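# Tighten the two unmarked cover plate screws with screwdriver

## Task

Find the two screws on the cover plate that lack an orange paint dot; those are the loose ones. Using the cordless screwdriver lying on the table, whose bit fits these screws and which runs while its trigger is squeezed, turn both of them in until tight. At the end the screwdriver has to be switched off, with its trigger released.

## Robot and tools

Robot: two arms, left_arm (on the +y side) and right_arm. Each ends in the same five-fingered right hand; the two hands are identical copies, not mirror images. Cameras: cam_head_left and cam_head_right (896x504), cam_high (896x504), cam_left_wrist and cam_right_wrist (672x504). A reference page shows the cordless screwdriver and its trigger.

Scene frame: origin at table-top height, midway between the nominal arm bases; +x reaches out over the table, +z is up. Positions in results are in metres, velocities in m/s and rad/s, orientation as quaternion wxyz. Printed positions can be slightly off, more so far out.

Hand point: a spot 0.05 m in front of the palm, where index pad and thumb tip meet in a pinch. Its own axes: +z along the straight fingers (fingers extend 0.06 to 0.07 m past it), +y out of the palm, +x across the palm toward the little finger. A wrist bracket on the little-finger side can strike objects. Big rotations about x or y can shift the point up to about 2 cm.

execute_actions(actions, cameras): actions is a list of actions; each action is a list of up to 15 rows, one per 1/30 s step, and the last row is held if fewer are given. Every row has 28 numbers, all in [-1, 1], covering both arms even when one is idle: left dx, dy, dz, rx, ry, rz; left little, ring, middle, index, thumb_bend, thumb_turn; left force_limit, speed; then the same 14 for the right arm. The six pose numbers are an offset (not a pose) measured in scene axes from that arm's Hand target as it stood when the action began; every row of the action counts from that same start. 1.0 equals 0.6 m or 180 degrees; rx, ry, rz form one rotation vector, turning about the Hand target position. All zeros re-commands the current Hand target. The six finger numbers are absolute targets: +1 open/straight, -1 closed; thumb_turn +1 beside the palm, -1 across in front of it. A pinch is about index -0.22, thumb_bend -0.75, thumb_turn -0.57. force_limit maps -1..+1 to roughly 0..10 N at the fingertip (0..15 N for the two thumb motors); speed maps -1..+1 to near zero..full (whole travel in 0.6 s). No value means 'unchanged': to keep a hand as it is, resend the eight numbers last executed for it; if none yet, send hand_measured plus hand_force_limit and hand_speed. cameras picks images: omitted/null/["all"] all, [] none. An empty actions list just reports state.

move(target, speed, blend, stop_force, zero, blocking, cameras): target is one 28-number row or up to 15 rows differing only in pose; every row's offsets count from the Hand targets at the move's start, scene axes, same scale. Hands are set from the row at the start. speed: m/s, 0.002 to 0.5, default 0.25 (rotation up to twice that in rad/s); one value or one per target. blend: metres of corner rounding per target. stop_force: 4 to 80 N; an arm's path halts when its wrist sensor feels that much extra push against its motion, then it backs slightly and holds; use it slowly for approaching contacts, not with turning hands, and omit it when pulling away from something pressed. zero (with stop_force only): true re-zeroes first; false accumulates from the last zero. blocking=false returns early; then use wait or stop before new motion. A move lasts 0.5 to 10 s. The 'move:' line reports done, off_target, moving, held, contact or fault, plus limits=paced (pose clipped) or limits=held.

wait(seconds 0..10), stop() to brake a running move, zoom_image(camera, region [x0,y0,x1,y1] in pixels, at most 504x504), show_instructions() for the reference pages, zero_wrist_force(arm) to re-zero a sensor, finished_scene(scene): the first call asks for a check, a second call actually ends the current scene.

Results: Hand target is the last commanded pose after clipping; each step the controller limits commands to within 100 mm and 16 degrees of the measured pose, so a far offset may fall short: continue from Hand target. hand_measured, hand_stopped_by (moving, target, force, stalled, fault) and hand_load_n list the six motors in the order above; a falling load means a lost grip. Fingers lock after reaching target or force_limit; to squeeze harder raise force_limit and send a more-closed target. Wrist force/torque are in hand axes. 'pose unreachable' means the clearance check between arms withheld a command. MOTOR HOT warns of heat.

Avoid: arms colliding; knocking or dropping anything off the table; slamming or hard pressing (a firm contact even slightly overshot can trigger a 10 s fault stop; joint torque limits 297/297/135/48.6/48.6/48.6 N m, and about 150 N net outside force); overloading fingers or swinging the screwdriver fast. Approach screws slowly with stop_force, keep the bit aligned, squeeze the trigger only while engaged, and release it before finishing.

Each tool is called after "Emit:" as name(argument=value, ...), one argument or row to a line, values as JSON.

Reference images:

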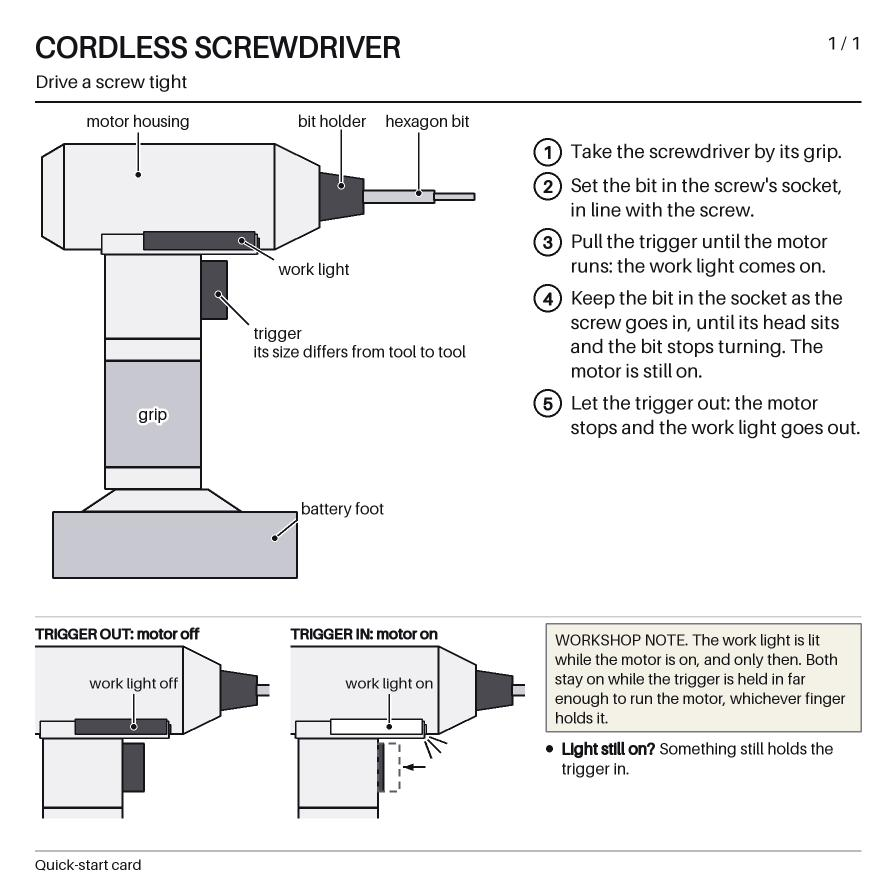

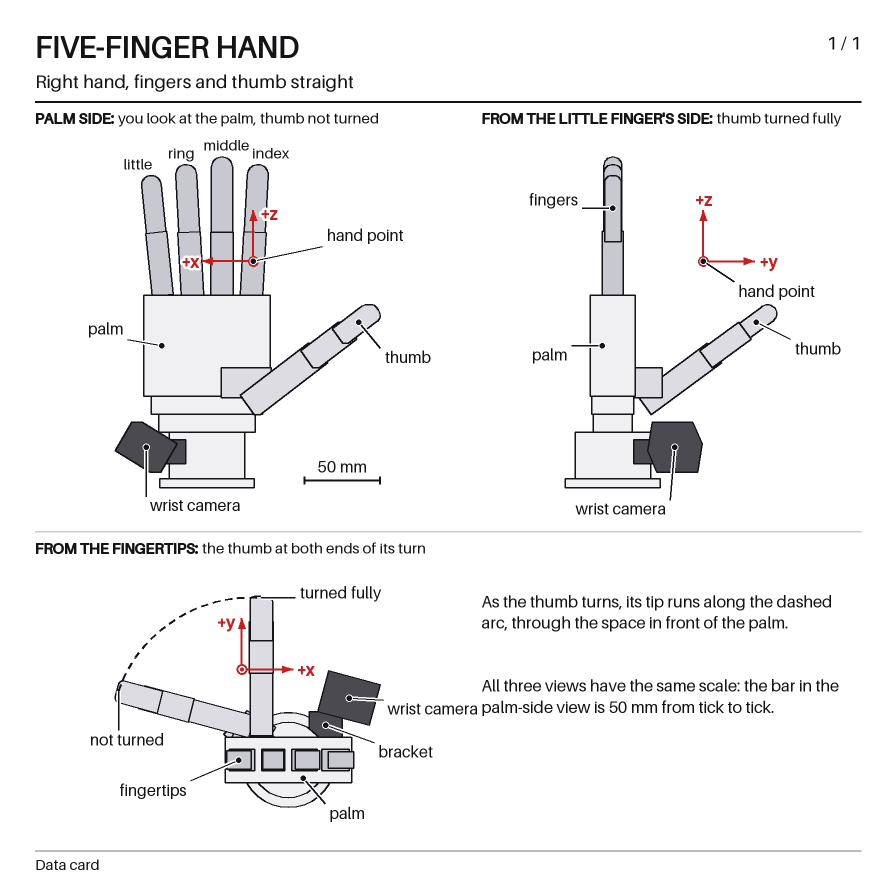

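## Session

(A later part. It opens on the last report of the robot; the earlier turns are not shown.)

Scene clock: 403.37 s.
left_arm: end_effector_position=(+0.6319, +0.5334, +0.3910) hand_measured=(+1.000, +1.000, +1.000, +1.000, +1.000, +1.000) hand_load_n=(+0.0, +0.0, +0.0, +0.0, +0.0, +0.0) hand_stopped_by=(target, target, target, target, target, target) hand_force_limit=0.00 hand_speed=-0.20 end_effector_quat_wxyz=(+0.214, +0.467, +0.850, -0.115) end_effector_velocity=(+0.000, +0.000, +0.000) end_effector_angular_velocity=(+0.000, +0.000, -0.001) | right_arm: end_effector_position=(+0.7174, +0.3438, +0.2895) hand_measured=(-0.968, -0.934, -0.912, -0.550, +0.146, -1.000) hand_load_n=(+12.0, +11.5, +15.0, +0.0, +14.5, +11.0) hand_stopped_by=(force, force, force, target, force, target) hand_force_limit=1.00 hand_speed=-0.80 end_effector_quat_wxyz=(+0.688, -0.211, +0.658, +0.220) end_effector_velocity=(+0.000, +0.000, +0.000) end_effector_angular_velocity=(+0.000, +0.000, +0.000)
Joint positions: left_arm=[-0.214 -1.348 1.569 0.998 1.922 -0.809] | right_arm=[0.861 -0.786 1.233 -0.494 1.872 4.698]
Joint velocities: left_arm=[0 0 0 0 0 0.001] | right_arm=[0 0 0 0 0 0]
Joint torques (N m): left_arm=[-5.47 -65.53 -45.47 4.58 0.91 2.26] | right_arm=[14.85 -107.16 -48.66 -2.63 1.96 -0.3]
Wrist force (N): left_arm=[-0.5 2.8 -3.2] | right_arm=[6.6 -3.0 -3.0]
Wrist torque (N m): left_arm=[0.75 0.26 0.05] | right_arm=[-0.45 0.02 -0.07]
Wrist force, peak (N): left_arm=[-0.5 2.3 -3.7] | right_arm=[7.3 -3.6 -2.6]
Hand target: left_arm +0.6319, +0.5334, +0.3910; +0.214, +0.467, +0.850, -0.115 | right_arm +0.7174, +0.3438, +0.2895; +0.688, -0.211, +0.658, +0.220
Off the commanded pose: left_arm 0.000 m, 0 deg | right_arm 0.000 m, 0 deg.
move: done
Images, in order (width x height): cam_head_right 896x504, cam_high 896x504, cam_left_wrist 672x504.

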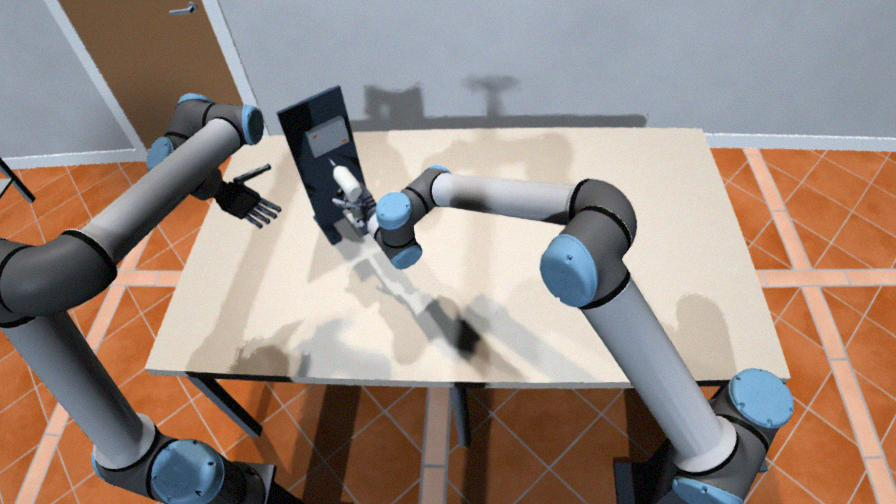

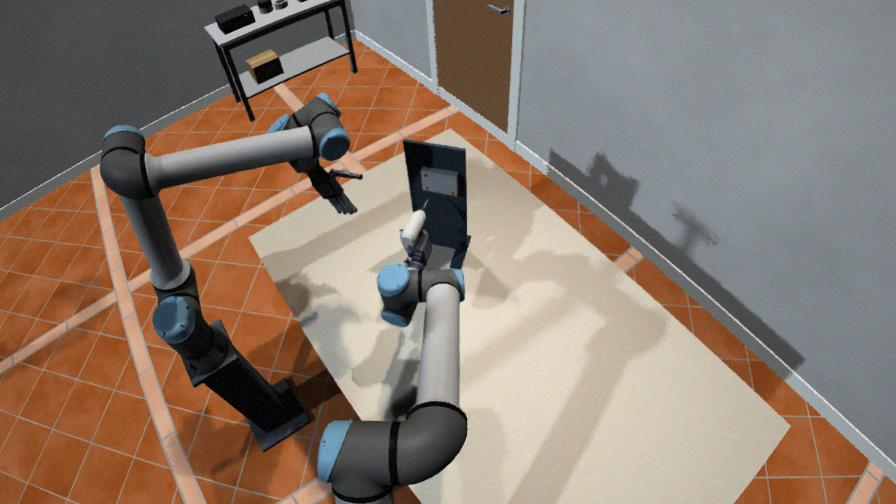

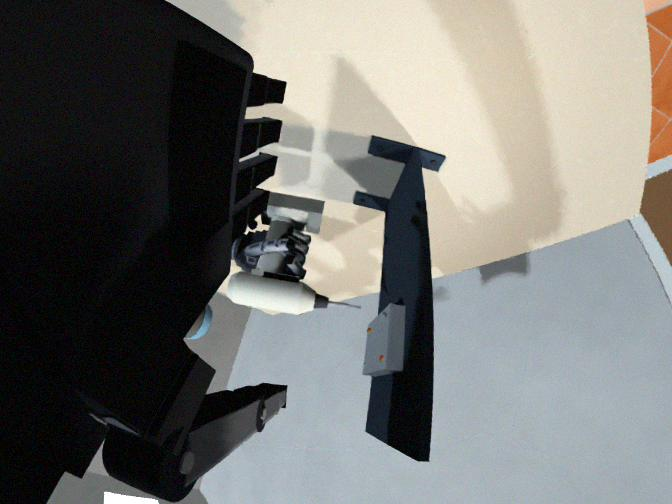

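Emit:
move(
  target=[
    [0,0,0,0,0,0,1,1,1,1,1,1,0,-0.2,0,0,0.0083,0,0,0,-1,-1,-1,-0.55,-0.96,-1,1,-0.8],
    [0,0,0,0,0,0,1,1,1,1,1,1,0,-0.2,0.0402,0.0298,0.0083,0,0,0,-1,-1,-1,-0.55,-0.96,-1,1,-0.8],
  ],
  speed=0.06,
  cameras=[],
)

Emit:
move(
  target=[0,0,0,0,0,0,1,1,1,1,1,1,0,-0.2,0.0402,0.0298,0,0,0,0,-1,-1,-1,-0.55,-0.96,-1,1,-0.8],
  speed=0.02,
  stop_force=4,
  cameras=["cam_left_wrist","cam_high","cam_head_right"],
)

Emit:
zoom_image(
  camera="cam_left_wrist",
  region=[333, 285, 393, 330],
)

Emit:
zoom_image(
  camera="cam_high",
  region=[412, 172, 442, 202],
)

Emit:
zoom_image(
  camera="cam_head_right",
  region=[300, 115, 350, 165],
)

Scene clock: 405.70 s.
left_arm: end_effector_position=(+0.6319, +0.5334, +0.3910) hand_measured=(+1.000, +1.000, +1.000, +1.000, +1.000, +1.000) hand_load_n=(+0.0, +0.0, +0.5, +0.0, +0.0, +0.0) hand_stopped_by=(target, target, target, target, target, target) hand_force_limit=0.00 hand_speed=-0.20 end_effector_quat_wxyz=(+0.214, +0.467, +0.850, -0.115) end_effector_velocity=(+0.000, +0.000, +0.000) end_effector_angular_velocity=(+0.000, +0.000, +0.001) | right_arm: end_effector_position=(+0.7417, +0.3616, +0.2944) hand_measured=(-0.968, -0.934, -0.912, -0.550, +0.146, -1.000) hand_load_n=(+11.5, +11.5, +15.0, +0.0, +14.5, +11.0) hand_stopped_by=(force, force, force, target, force, target) hand_force_limit=1.00 hand_speed=-0.80 end_effector_quat_wxyz=(+0.688, -0.211, +0.658, +0.220) end_effector_velocity=(+0.000, +0.000, +0.000) end_effector_angular_velocity=(+0.001, -0.001, -0.001)
Joint positions: left_arm=[-0.214 -1.348 1.569 0.998 1.922 -0.809] | right_arm=[0.852 -0.745 1.149 -0.45 1.863 4.699]
Joint velocities: left_arm=[0 0 0 0 0 -0.001] | right_arm=[0.001 0 0.001 -0.003 0.001 0]
Joint torques (N m): left_arm=[-2.83 -63.5 -43.4 4.46 1.12 2.66] | right_arm=[13.44 -128.83 -40.5 -7.6 1.36 2.11]
Wrist force (N): left_arm=[-0.6 2.3 -2.8] | right_arm=[6.7 -3.5 -3.1]
Wrist torque (N m): left_arm=[0.66 0.26 0.03] | right_arm=[-0.51 0.02 -0.07]
Wrist force, peak (N): left_arm=[-0.4 2.6 -3.3] | right_arm=[8.8 -3.3 -2.9]
Hand target: left_arm +0.6319, +0.5334, +0.3910; +0.214, +0.467, +0.850, -0.115 | right_arm +0.7415, +0.3618, +0.2945; +0.688, -0.211, +0.658, +0.220
Off the commanded pose: left_arm 0.000 m, 0 deg | right_arm 0.000 m, 0 deg.
move: done
No camera images: "cameras" was empty.

Scene clock: 407.23 s.
left_arm: end_effector_position=(+0.6319, +0.5334, +0.3910) hand_measured=(+1.000, +1.000, +1.000, +1.000, +1.000, +1.000) hand_load_n=(+0.0, +0.0, +0.0, +0.0, +0.0, +0.0) hand_stopped_by=(target, target, target, target, target, target) hand_force_limit=0.00 hand_speed=-0.20 end_effector_quat_wxyz=(+0.214, +0.467, +0.850, -0.115) end_effector_velocity=(+0.000, +0.000, +0.000) end_effector_angular_velocity=(+0.000, +0.001, +0.001) | right_arm: end_effector_position=(+0.7460, +0.3652, +0.2946) hand_measured=(-0.968, -0.934, -0.912, -0.550, +0.146, -1.000) hand_load_n=(+12.5, +12.0, +15.0, +0.0, +14.5, +10.0) hand_stopped_by=(force, force, force, target, force, target) hand_force_limit=1.00 hand_speed=-0.80 end_effector_quat_wxyz=(+0.688, -0.211, +0.658, +0.220) end_effector_velocity=(+0.000, +0.000, +0.002) end_effector_angular_velocity=(+0.001, -0.001, +0.000)
Joint positions: left_arm=[-0.214 -1.348 1.569 0.998 1.922 -0.809] | right_arm=[0.851 -0.737 1.133 -0.443 1.862 4.699]
Joint velocities: left_arm=[0 0 0 0 0 -0.001] | right_arm=[0 -0.002 0 0 0 0]
Joint torques (N m): left_arm=[-0.59 -69.22 -44.43 4.93 1.29 2.43] | right_arm=[14.86 -115.57 -52.15 -3.73 1.86 0.77]
Wrist force (N): left_arm=[-0.2 2.1 -3.1] | right_arm=[6.9 -3.3 -4.1]
Wrist torque (N m): left_arm=[0.64 0.21 0.05] | right_arm=[-0.39 0.03 -0.05]
Wrist force, peak (N): left_arm=[-0.7 2.5 -3.3] | right_arm=[12.3 -5.1 -30.2]
Hand target: left_arm +0.6319, +0.5334, +0.3910; +0.214, +0.467, +0.850, -0.115 | right_arm +0.7460, +0.3652, +0.2946; +0.688, -0.211, +0.658, +0.220
Off the commanded pose: left_arm 0.000 m, 0 deg | right_arm 0.024 m, 0 deg.
move: contact (right_arm)
Images, in order (width x height): cam_head_right 896x504, cam_high 896x504, cam_left_wrist 672x504.

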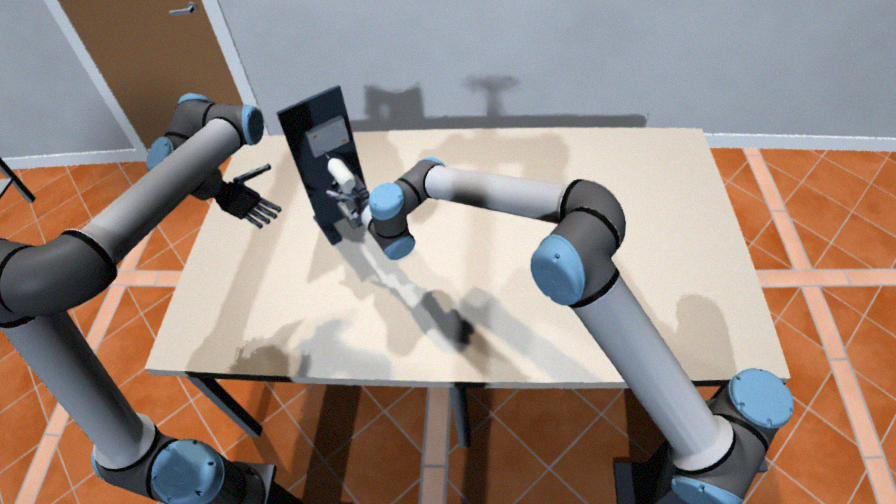

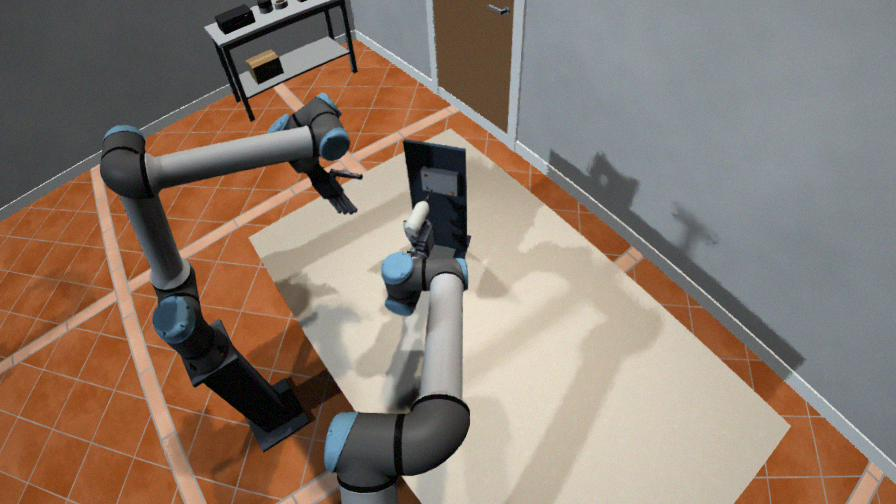

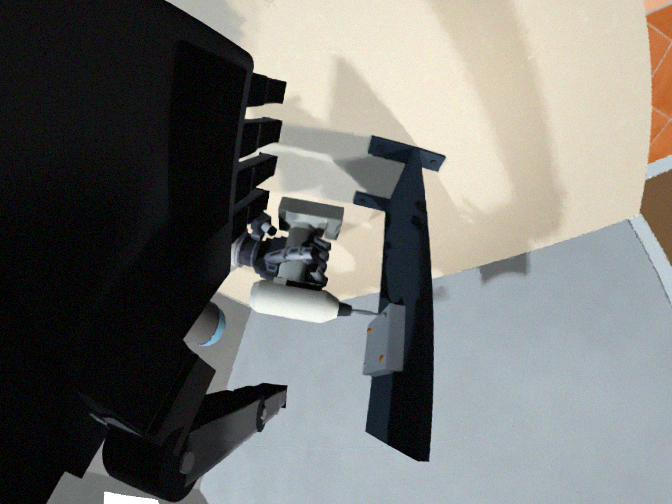

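Scaled by 8.400 from the camera's 672x504 image, which has a finer 960x720 frame.

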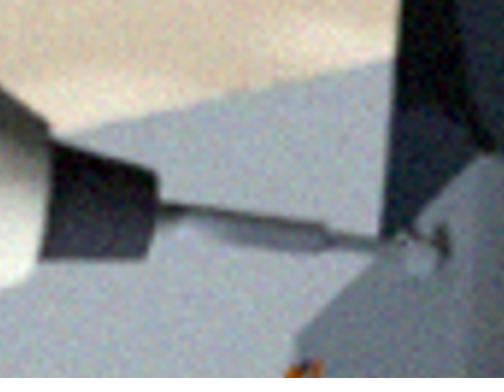

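Scaled by 16.800.

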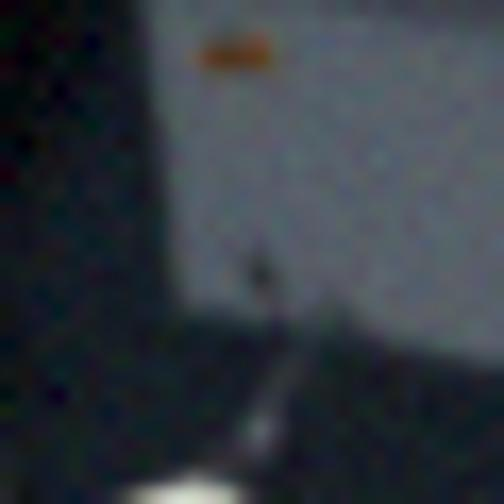

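Scaled by 10.080.

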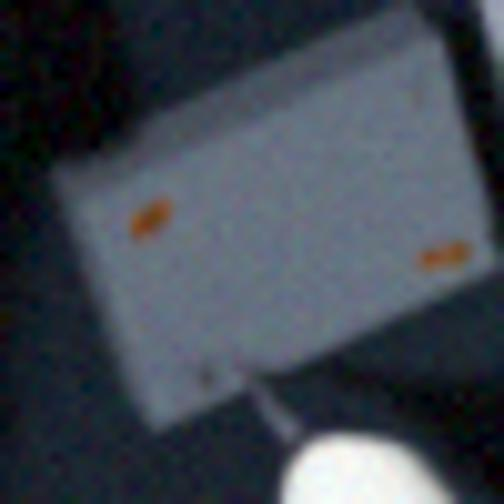

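Emit:
move(
  target=[
    [0,0,0,0,0,0,1,1,1,1,1,1,0,-0.2,-0.0201,-0.0149,0,0,0,0,-1,-1,-1,-0.55,-0.96,-1,1,-0.8],
    [0,0,0,0,0,0,1,1,1,1,1,1,0,-0.2,-0.0304,-0.0009,0.0033,0,0,0,-1,-1,-1,-0.55,-0.96,-1,1,-0.8],
  ],
  speed=0.05,
  cameras=[],
)

Emit:
move(
  target=[0,0,0,0,0,0,1,1,1,1,1,1,0,-0.2,0.0402,0.0298,0,0,0,0,-1,-1,-1,-0.55,-0.96,-1,1,-0.8],
  speed=0.015,
  stop_force=4,
  cameras=["cam_left_wrist","cam_high","cam_head_right"],
)

Emit:
zoom_image(
  camera="cam_left_wrist",
  region=[333, 285, 393, 330],
)

Emit:
zoom_image(
  camera="cam_high",
  region=[412, 172, 442, 202],
)

Emit:
zoom_image(
  camera="cam_head_right",
  region=[300, 115, 350, 165],
)

Scene clock: 408.67 s.
left_arm: end_effector_position=(+0.6319, +0.5334, +0.3910) hand_measured=(+1.000, +1.000, +1.000, +1.000, +1.000, +1.000) hand_load_n=(+0.0, +0.0, +0.0, +0.0, +0.0, +0.0) hand_stopped_by=(target, target, target, target, target, target) hand_force_limit=0.00 hand_speed=-0.20 end_effector_quat_wxyz=(+0.214, +0.467, +0.850, -0.115) end_effector_velocity=(+0.000, +0.000, +0.000) end_effector_angular_velocity=(+0.000, +0.000, +0.001) | right_arm: end_effector_position=(+0.7276, +0.3647, +0.2965) hand_measured=(-0.968, -0.934, -0.912, -0.550, +0.146, -1.000) hand_load_n=(+12.5, +12.0, +15.5, +0.0, +14.5, +10.5) hand_stopped_by=(force, force, force, target, force, target) hand_force_limit=1.00 hand_speed=-0.80 end_effector_quat_wxyz=(+0.688, -0.211, +0.658, +0.220) end_effector_velocity=(+0.001, -0.002, -0.002) end_effector_angular_velocity=(-0.002, +0.001, +0.001)
Joint positions: left_arm=[-0.214 -1.348 1.569 0.998 1.922 -0.809] | right_arm=[0.865 -0.753 1.16 -0.453 1.876 4.698]
Joint velocities: left_arm=[0.001 0 0 0 0 0] | right_arm=[-0.003 -0.001 0.005 -0.002 -0.003 0]
Joint torques (N m): left_arm=[-4.93 -65.64 -43.69 4 0.96 2.5] | right_arm=[-16.86 -127.37 -39.43 -7.51 -1.03 -1.34]
Wrist force (N): left_arm=[-0.5 2.2 -3.0] | right_arm=[7.2 -3.5 -3.2]
Wrist torque (N m): left_arm=[0.65 0.25 0.03] | right_arm=[-0.51 -0.03 -0.05]
Wrist force, peak (N): left_arm=[-0.3 2.5 -3.5] | right_arm=[7.3 -3.5 -4.3]
Hand target: left_arm +0.6319, +0.5334, +0.3910; +0.214, +0.467, +0.850, -0.115 | right_arm +0.7277, +0.3646, +0.2965; +0.688, -0.211, +0.658, +0.220
Off the commanded pose: left_arm 0.000 m, 0 deg | right_arm 0.000 m, 0 deg.
move: done
No camera images: "cameras" was empty.

Scene clock: 411.03 s.
left_arm: end_effector_position=(+0.6319, +0.5334, +0.3910) hand_measured=(+1.000, +1.000, +1.000, +1.000, +1.000, +1.000) hand_load_n=(+0.0, +0.0, +0.0, +0.0, +0.0, +0.0) hand_stopped_by=(target, target, target, target, target, target) hand_force_limit=0.00 hand_speed=-0.20 end_effector_quat_wxyz=(+0.214, +0.467, +0.850, -0.115) end_effector_velocity=(+0.000, +0.000, +0.000) end_effector_angular_velocity=(-0.001, +0.000, +0.001) | right_arm: end_effector_position=(+0.7398, +0.3735, +0.2965) hand_measured=(-0.968, -0.934, -0.912, -0.550, +0.146, -1.000) hand_load_n=(+13.0, +12.0, +15.5, +0.0, +14.5, +10.0) hand_stopped_by=(force, force, force, target, force, target) hand_force_limit=1.00 hand_speed=-0.80 end_effector_quat_wxyz=(+0.688, -0.211, +0.658, +0.220) end_effector_velocity=(+0.000, +0.000, +0.000) end_effector_angular_velocity=(+0.000, +0.000, +0.000)
Joint positions: left_arm=[-0.214 -1.348 1.569 0.998 1.922 -0.809] | right_arm=[0.861 -0.73 1.118 -0.434 1.872 4.698]
Joint velocities: left_arm=[0 0 0 0 0.001 0] | right_arm=[0 0 0 0 0 0]
Joint torques (N m): left_arm=[0.13 -67.26 -42.38 3.88 1.46 2.47] | right_arm=[14.6 -129.81 -49.39 -6.54 2.06 0.33]
Wrist force (N): left_arm=[-0.5 2.3 -2.9] | right_arm=[7.1 -3.3 -2.9]
Wrist torque (N m): left_arm=[0.66 0.25 0.04] | right_arm=[-0.50 -0.05 -0.04]
Wrist force, peak (N): left_arm=[-0.5 2.4 -3.5] | right_arm=[10.6 -5.6 -25.3]
Hand target: left_arm +0.6319, +0.5334, +0.3910; +0.214, +0.467, +0.850, -0.115 | right_arm +0.7398, +0.3735, +0.2965; +0.688, -0.211, +0.658, +0.220
Off the commanded pose: left_arm 0.000 m, 0 deg | right_arm 0.015 m, 0 deg.
move: contact (right_arm)
Images, in order (width x height): cam_head_right 896x504, cam_high 896x504, cam_left_wrist 672x504.

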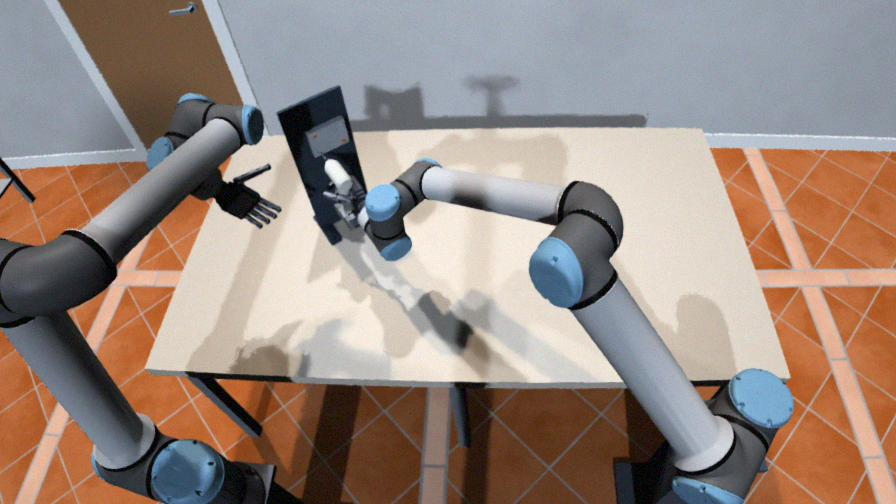

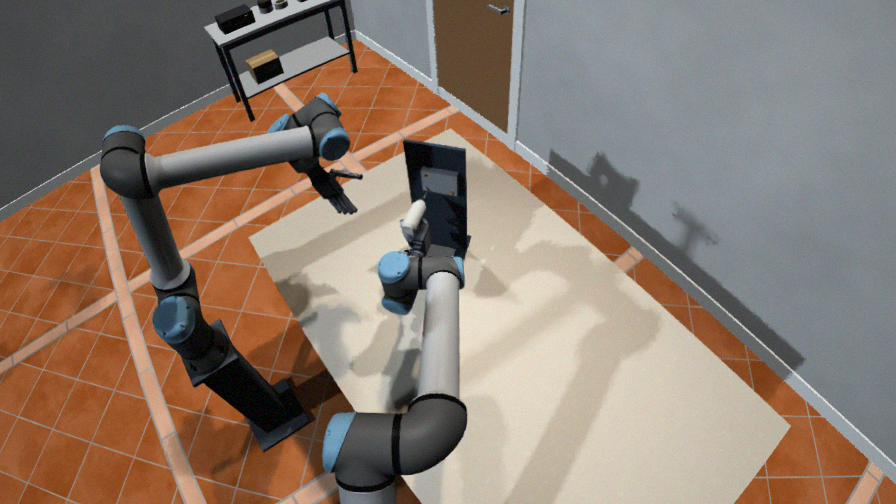

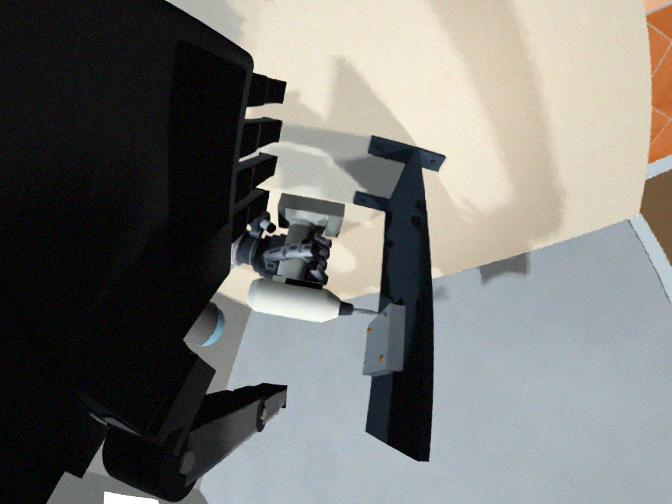

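Scaled by 8.400 from the camera's 672x504 image, which has a finer 960x720 frame.

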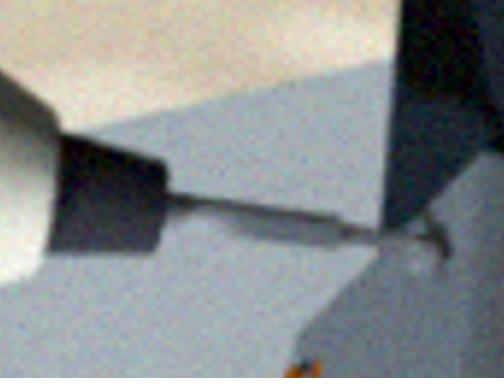

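Scaled by 16.800.

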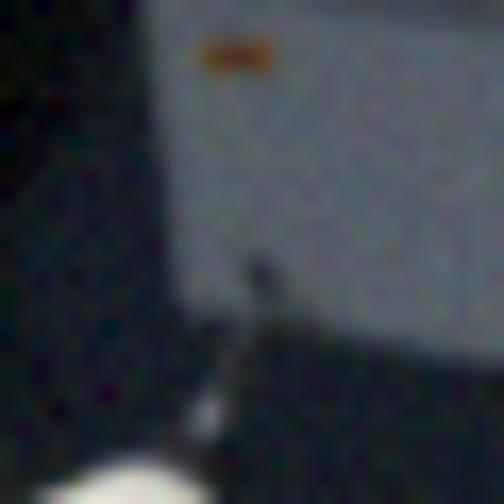

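Scaled by 10.080.

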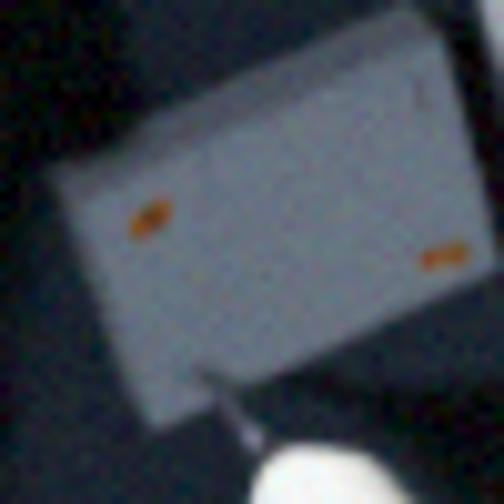

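Emit:
move(
  target=[
    [0,0,0,0,0,0,1,1,1,1,1,1,0,-0.2,-0.0161,-0.0119,0,0,0,0,-1,-1,-1,-0.55,-0.96,-1,1,-0.8],
    [0,0,0,0,0,0,1,1,1,1,1,1,0,-0.2,-0.0186,-0.0085,0.005,0,0,0,-1,-1,-1,-0.55,-0.96,-1,1,-0.8],
  ],
  speed=0.05,
  cameras=[],
)

Emit:
move(
  target=[0,0,0,0,0,0,1,1,1,1,1,1,0,-0.2,0.0402,0.0298,0,0,0,0,-1,-1,-1,-0.55,-0.96,-1,1,-0.8],
  speed=0.015,
  stop_force=4,
  cameras=["cam_left_wrist","cam_high","cam_head_right"],
)

Emit:
zoom_image(
  camera="cam_left_wrist",
  region=[333, 285, 393, 330],
)

Emit:
zoom_image(
  camera="cam_high",
  region=[412, 172, 442, 202],
)

Emit:
zoom_image(
  camera="cam_head_right",
  region=[300, 115, 350, 165],
)

Scene clock: 412.07 s.
left_arm: end_effector_position=(+0.6319, +0.5334, +0.3910) hand_measured=(+1.000, +1.000, +1.000, +1.000, +1.000, +1.000) hand_load_n=(+0.0, -0.5, +0.0, +0.0, +0.0, +0.0) hand_stopped_by=(target, target, target, target, target, target) hand_force_limit=0.00 hand_speed=-0.20 end_effector_quat_wxyz=(+0.214, +0.467, +0.850, -0.115) end_effector_velocity=(+0.000, +0.000, +0.000) end_effector_angular_velocity=(+0.001, +0.000, -0.001) | right_arm: end_effector_position=(+0.7285, +0.3685, +0.2997) hand_measured=(-0.968, -0.934, -0.912, -0.550, +0.146, -1.000) hand_load_n=(+13.0, +12.0, +15.5, +0.0, +13.5, +10.0) hand_stopped_by=(force, force, force, target, force, target) hand_force_limit=1.00 hand_speed=-0.80 end_effector_quat_wxyz=(+0.688, -0.211, +0.658, +0.220) end_effector_velocity=(+0.000, -0.001, -0.001) end_effector_angular_velocity=(+0.000, +0.000, +0.001)
Joint positions: left_arm=[-0.214 -1.348 1.569 0.998 1.922 -0.809] | right_arm=[0.867 -0.749 1.146 -0.444 1.878 4.698]
Joint velocities: left_arm=[0 0 0 0 0 0.002] | right_arm=[0 0 0.002 -0.002 -0.001 0]
Joint torques (N m): left_arm=[-1.51 -65.72 -42.52 3.6 1.45 2.71] | right_arm=[-12.67 -110.47 -37.84 -7.43 -0.52 -1.69]
Wrist force (N): left_arm=[-0.4 2.2 -3.2] | right_arm=[7.1 -3.0 -3.4]
Wrist torque (N m): left_arm=[0.65 0.24 0.05] | right_arm=[-0.43 -0.03 -0.04]
Wrist force, peak (N): left_arm=[-0.4 2.3 -3.6] | right_arm=[7.3 -4.1 -3.5]
Hand target: left_arm +0.6319, +0.5334, +0.3910; +0.214, +0.467, +0.850, -0.115 | right_arm +0.7286, +0.3684, +0.2995; +0.688, -0.211, +0.658, +0.220
Off the commanded pose: left_arm 0.000 m, 0 deg | right_arm 0.000 m, 0 deg.
move: done
No camera images: "cameras" was empty.

Scene clock: 413.73 s.
left_arm: end_effector_position=(+0.6319, +0.5334, +0.3910) hand_measured=(+1.000, +1.000, +1.000, +1.000, +1.000, +1.000) hand_load_n=(+0.0, +0.0, +0.0, +0.0, +0.0, +0.0) hand_stopped_by=(target, target, target, target, target, target) hand_force_limit=0.00 hand_speed=-0.20 end_effector_quat_wxyz=(+0.214, +0.467, +0.850, -0.115) end_effector_velocity=(+0.000, +0.001, +0.000) end_effector_angular_velocity=(+0.001, +0.000, +0.001) | right_arm: end_effector_position=(+0.7329, +0.3716, +0.2995) hand_measured=(-0.968, -0.934, -0.912, -0.550, +0.146, -1.000) hand_load_n=(+13.0, +12.5, +15.5, +0.0, +14.0, +10.0) hand_stopped_by=(force, force, force, target, force, target) hand_force_limit=1.00 hand_speed=-0.80 end_effector_quat_wxyz=(+0.688, -0.211, +0.658, +0.220) end_effector_velocity=(+0.000, +0.000, +0.001) end_effector_angular_velocity=(+0.001, -0.001, +0.000)
Joint positions: left_arm=[-0.214 -1.348 1.569 0.998 1.922 -0.809] | right_arm=[0.865 -0.741 1.131 -0.437 1.876 4.698]
Joint velocities: left_arm=[0.001 0 0 0 -0.001 0] | right_arm=[0 -0.001 0 -0.001 0 0]
Joint torques (N m): left_arm=[0.29 -65.27 -39.72 3.27 1.29 2.49] | right_arm=[14.45 -129.09 -45.26 -6.46 1.97 -1.49]
Wrist force (N): left_arm=[-0.4 2.6 -3.3] | right_arm=[6.8 -3.0 -3.4]
Wrist torque (N m): left_arm=[0.73 0.24 0.06] | right_arm=[-0.43 0.02 -0.05]
Wrist force, peak (N): left_arm=[-0.7 2.4 -3.5] | right_arm=[10.0 -5.0 -23.0]
Hand target: left_arm +0.6319, +0.5334, +0.3910; +0.214, +0.467, +0.850, -0.115 | right_arm +0.7329, +0.3716, +0.2995; +0.688, -0.211, +0.658, +0.220
Off the commanded pose: left_arm 0.000 m, 0 deg | right_arm 0.025 m, 0 deg.
move: contact (right_arm)
Images, in order (width x height): cam_head_right 896x504, cam_high 896x504, cam_left_wrist 672x504.

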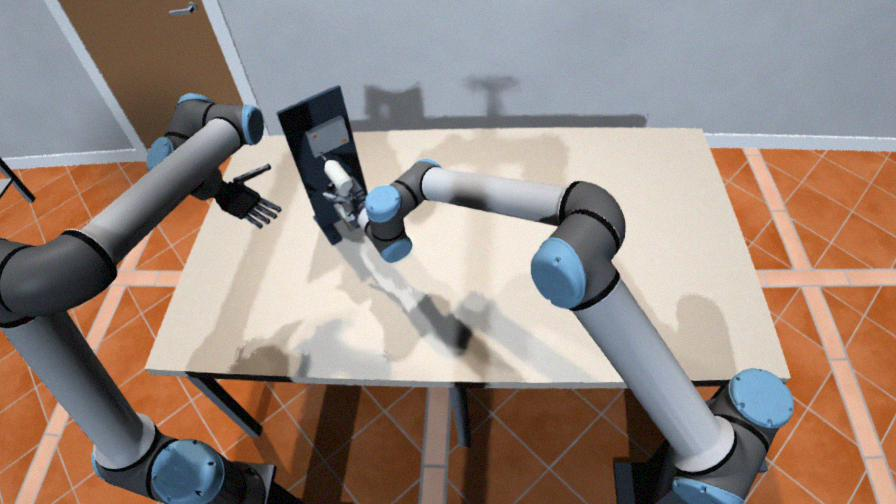

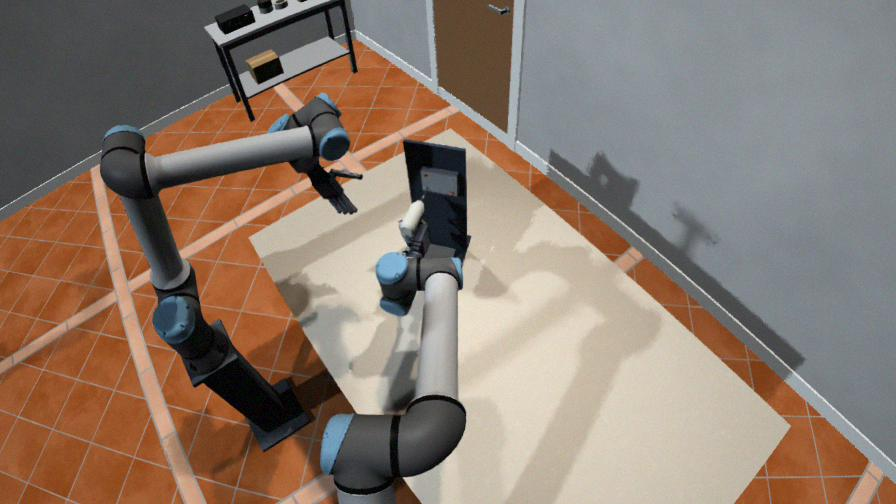

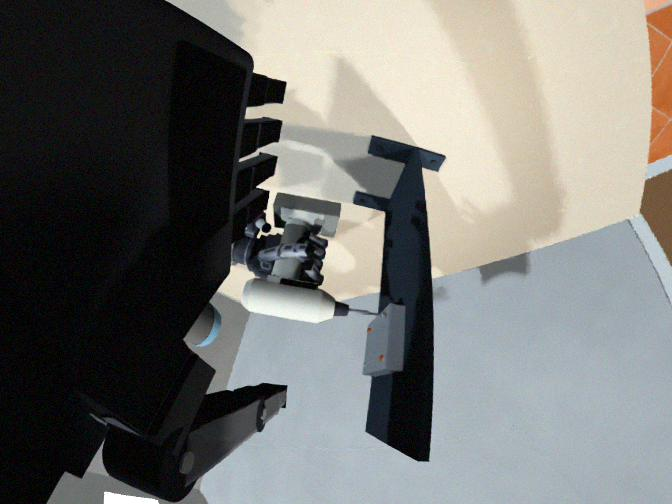

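Scaled by 8.400 from the camera's 672x504 image, which has a finer 960x720 frame.

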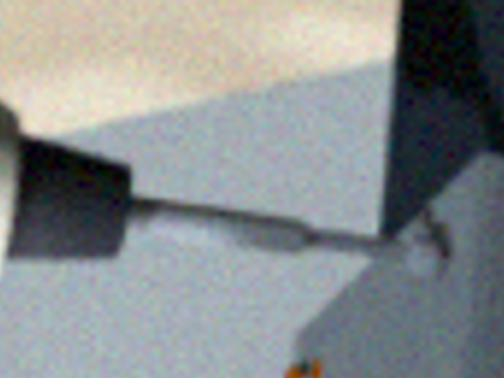

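Scaled by 16.800.

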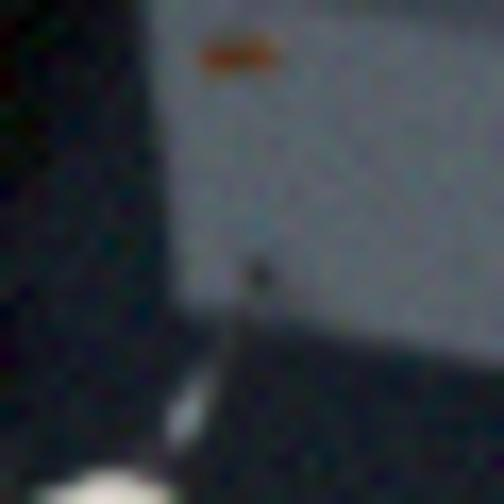

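Scaled by 10.080.

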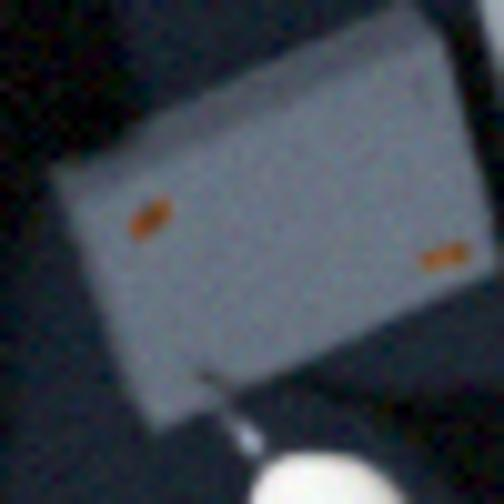

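Emit:
move(
  target=[
    [0,0,0,0,0,0,1,1,1,1,1,1,0,-0.2,-0.004,-0.003,0,0,0,0,-1,-1,-1,-0.55,-0.96,-1,1,-0.8],
    [0,0,0,0,0,0,1,1,1,1,1,1,0,-0.2,-0.0045,-0.0023,0.0027,0,0,0,-1,-1,-1,-0.55,-0.96,-1,1,-0.8],
  ],
  speed=0.03,
  cameras=["cam_left_wrist"],
)

Emit:
zoom_image(
  camera="cam_left_wrist",
  region=[357, 297, 393, 333],
)

Emit:
move(
  target=[0,0,0,0,0,0,1,1,1,1,1,1,0,-0.2,0.0201,0.0149,0,0,0,0,-1,-1,-1,-0.55,-0.96,-1,1,-0.8],
  speed=0.008,
  stop_force=4,
  cameras=["cam_left_wrist"],
)

Emit:
zoom_image(
  camera="cam_left_wrist",
  region=[357, 297, 393, 333],
)

Scene clock: 414.70 s.
left_arm: end_effector_position=(+0.6319, +0.5334, +0.3910) hand_measured=(+1.000, +1.000, +1.000, +1.000, +1.000, +1.000) hand_load_n=(-0.5, +0.0, +0.0, +0.0, +0.0, -0.5) hand_stopped_by=(target, target, target, target, target, target) hand_force_limit=0.00 hand_speed=-0.20 end_effector_quat_wxyz=(+0.214, +0.467, +0.850, -0.115) end_effector_velocity=(+0.000, -0.001, +0.000) end_effector_angular_velocity=(+0.001, -0.001, -0.004) | right_arm: end_effector_position=(+0.7302, +0.3703, +0.3012) hand_measured=(-0.968, -0.934, -0.912, -0.550, +0.146, -1.000) hand_load_n=(+13.0, +12.5, +15.5, +0.0, +14.0, +10.0) hand_stopped_by=(force, force, force, target, force, target) hand_force_limit=1.00 hand_speed=-0.80 end_effector_quat_wxyz=(+0.688, -0.211, +0.658, +0.220) end_effector_velocity=(+0.000, +0.000, +0.000) end_effector_angular_velocity=(+0.000, +0.000, +0.000)
Joint positions: left_arm=[-0.214 -1.348 1.569 0.998 1.922 -0.809] | right_arm=[0.866 -0.746 1.138 -0.439 1.878 4.698]
Joint velocities: left_arm=[-0.001 0 0 0 0 0.003] | right_arm=[0 -0.001 0 0.001 0 0]
Joint torques (N m): left_arm=[-0.41 -65.38 -40.71 3.34 1.28 2.65] | right_arm=[9.5 -122.14 -46.16 -3.57 1.82 -2.14]
Wrist force (N): left_arm=[-0.6 2.4 -3.5] | right_arm=[7.0 -3.2 -3.4]
Wrist torque (N m): left_arm=[0.70 0.28 0.03] | right_arm=[-0.46 -0.01 -0.05]
Wrist force, peak (N): left_arm=[-0.6 2.4 -3.5] | right_arm=[7.4 -3.4 -3.2]
Hand target: left_arm +0.6319, +0.5334, +0.3910; +0.214, +0.467, +0.850, -0.115 | right_arm +0.7302, +0.3703, +0.3011; +0.688, -0.211, +0.658, +0.220
Off the commanded pose: left_arm 0.000 m, 0 deg | right_arm 0.000 m, 0 deg.
move: done
Images, in order (width x height): cam_left_wrist 672x504.

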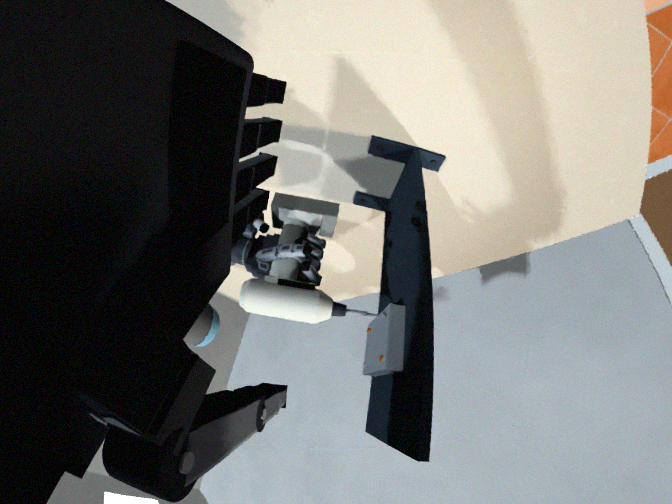

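Scaled by 14.000 from the camera's 672x504 image, which has a finer 960x720 frame.

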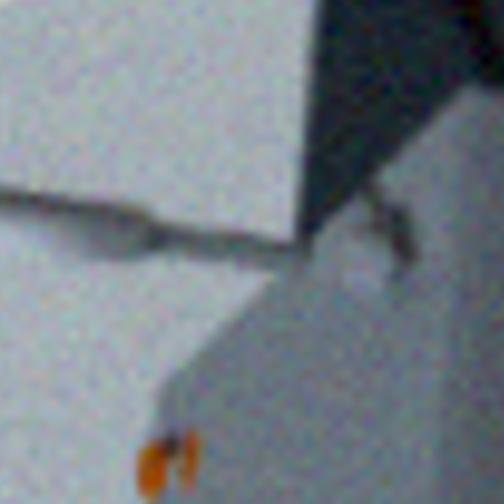

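Scene clock: 416.50 s.
left_arm: end_effector_position=(+0.6319, +0.5334, +0.3910) hand_measured=(+1.000, +1.000, +1.000, +1.000, +1.000, +1.000) hand_load_n=(+0.0, +0.0, +0.0, +0.0, +0.0, +0.0) hand_stopped_by=(target, target, target, target, target, target) hand_force_limit=0.00 hand_speed=-0.20 end_effector_quat_wxyz=(+0.214, +0.467, +0.850, -0.115) end_effector_velocity=(+0.000, +0.000, +0.000) end_effector_angular_velocity=(+0.000, +0.001, +0.000) | right_arm: end_effector_position=(+0.7327, +0.3722, +0.3012) hand_measured=(-0.968, -0.934, -0.912, -0.550, +0.146, -1.000) hand_load_n=(+13.5, +12.5, +15.5, +0.0, +14.0, +10.0) hand_stopped_by=(force, force, force, target, force, target) hand_force_limit=1.00 hand_speed=-0.80 end_effector_quat_wxyz=(+0.688, -0.211, +0.658, +0.220) end_effector_velocity=(+0.000, +0.000, +0.001) end_effector_angular_velocity=(+0.001, -0.001, +0.000)
Joint positions: left_arm=[-0.214 -1.348 1.569 0.998 1.922 -0.809] | right_arm=[0.866 -0.741 1.129 -0.435 1.877 4.698]
Joint velocities: left_arm=[-0.001 0 0 0 0 -0.001] | right_arm=[0 -0.001 0 0 -0.001 0]
Joint torques (N m): left_arm=[0.52 -66.49 -41.48 3.55 1.25 3.01] | right_arm=[14.61 -128.89 -42.12 -6.26 1.32 -0.44]
Wrist force (N): left_arm=[-0.6 2.4 -3.1] | right_arm=[6.8 -3.0 -3.6]
Wrist torque (N m): left_arm=[0.68 0.27 0.04] | right_arm=[-0.44 0.00 -0.06]
Wrist force, peak (N): left_arm=[-0.6 2.6 -3.5] | right_arm=[7.9 -4.8 -18.8]
Hand target: left_arm +0.6319, +0.5334, +0.3910; +0.214, +0.467, +0.850, -0.115 | right_arm +0.7327, +0.3722, +0.3012; +0.688, -0.211, +0.658, +0.220
Off the commanded pose: left_arm 0.000 m, 0 deg | right_arm 0.012 m, 0 deg.
move: contact (right_arm)
Images, in order (width x height): cam_left_wrist 672x504.

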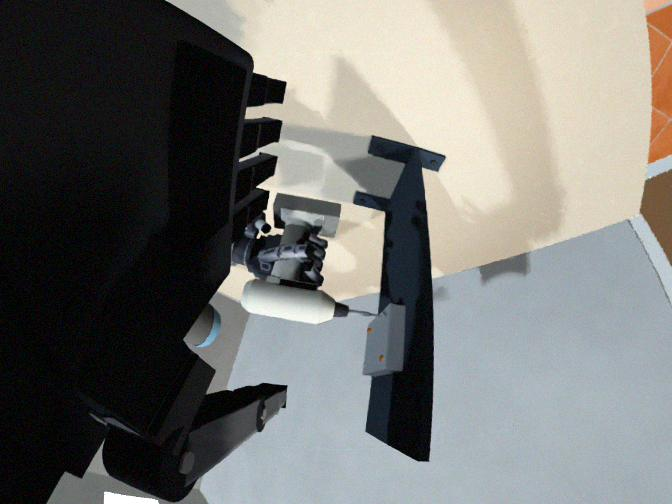

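Scaled by 14.000 from the camera's 672x504 image, which has a finer 960x720 frame.

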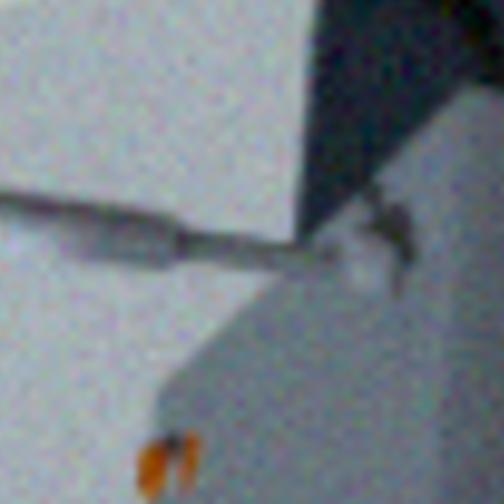

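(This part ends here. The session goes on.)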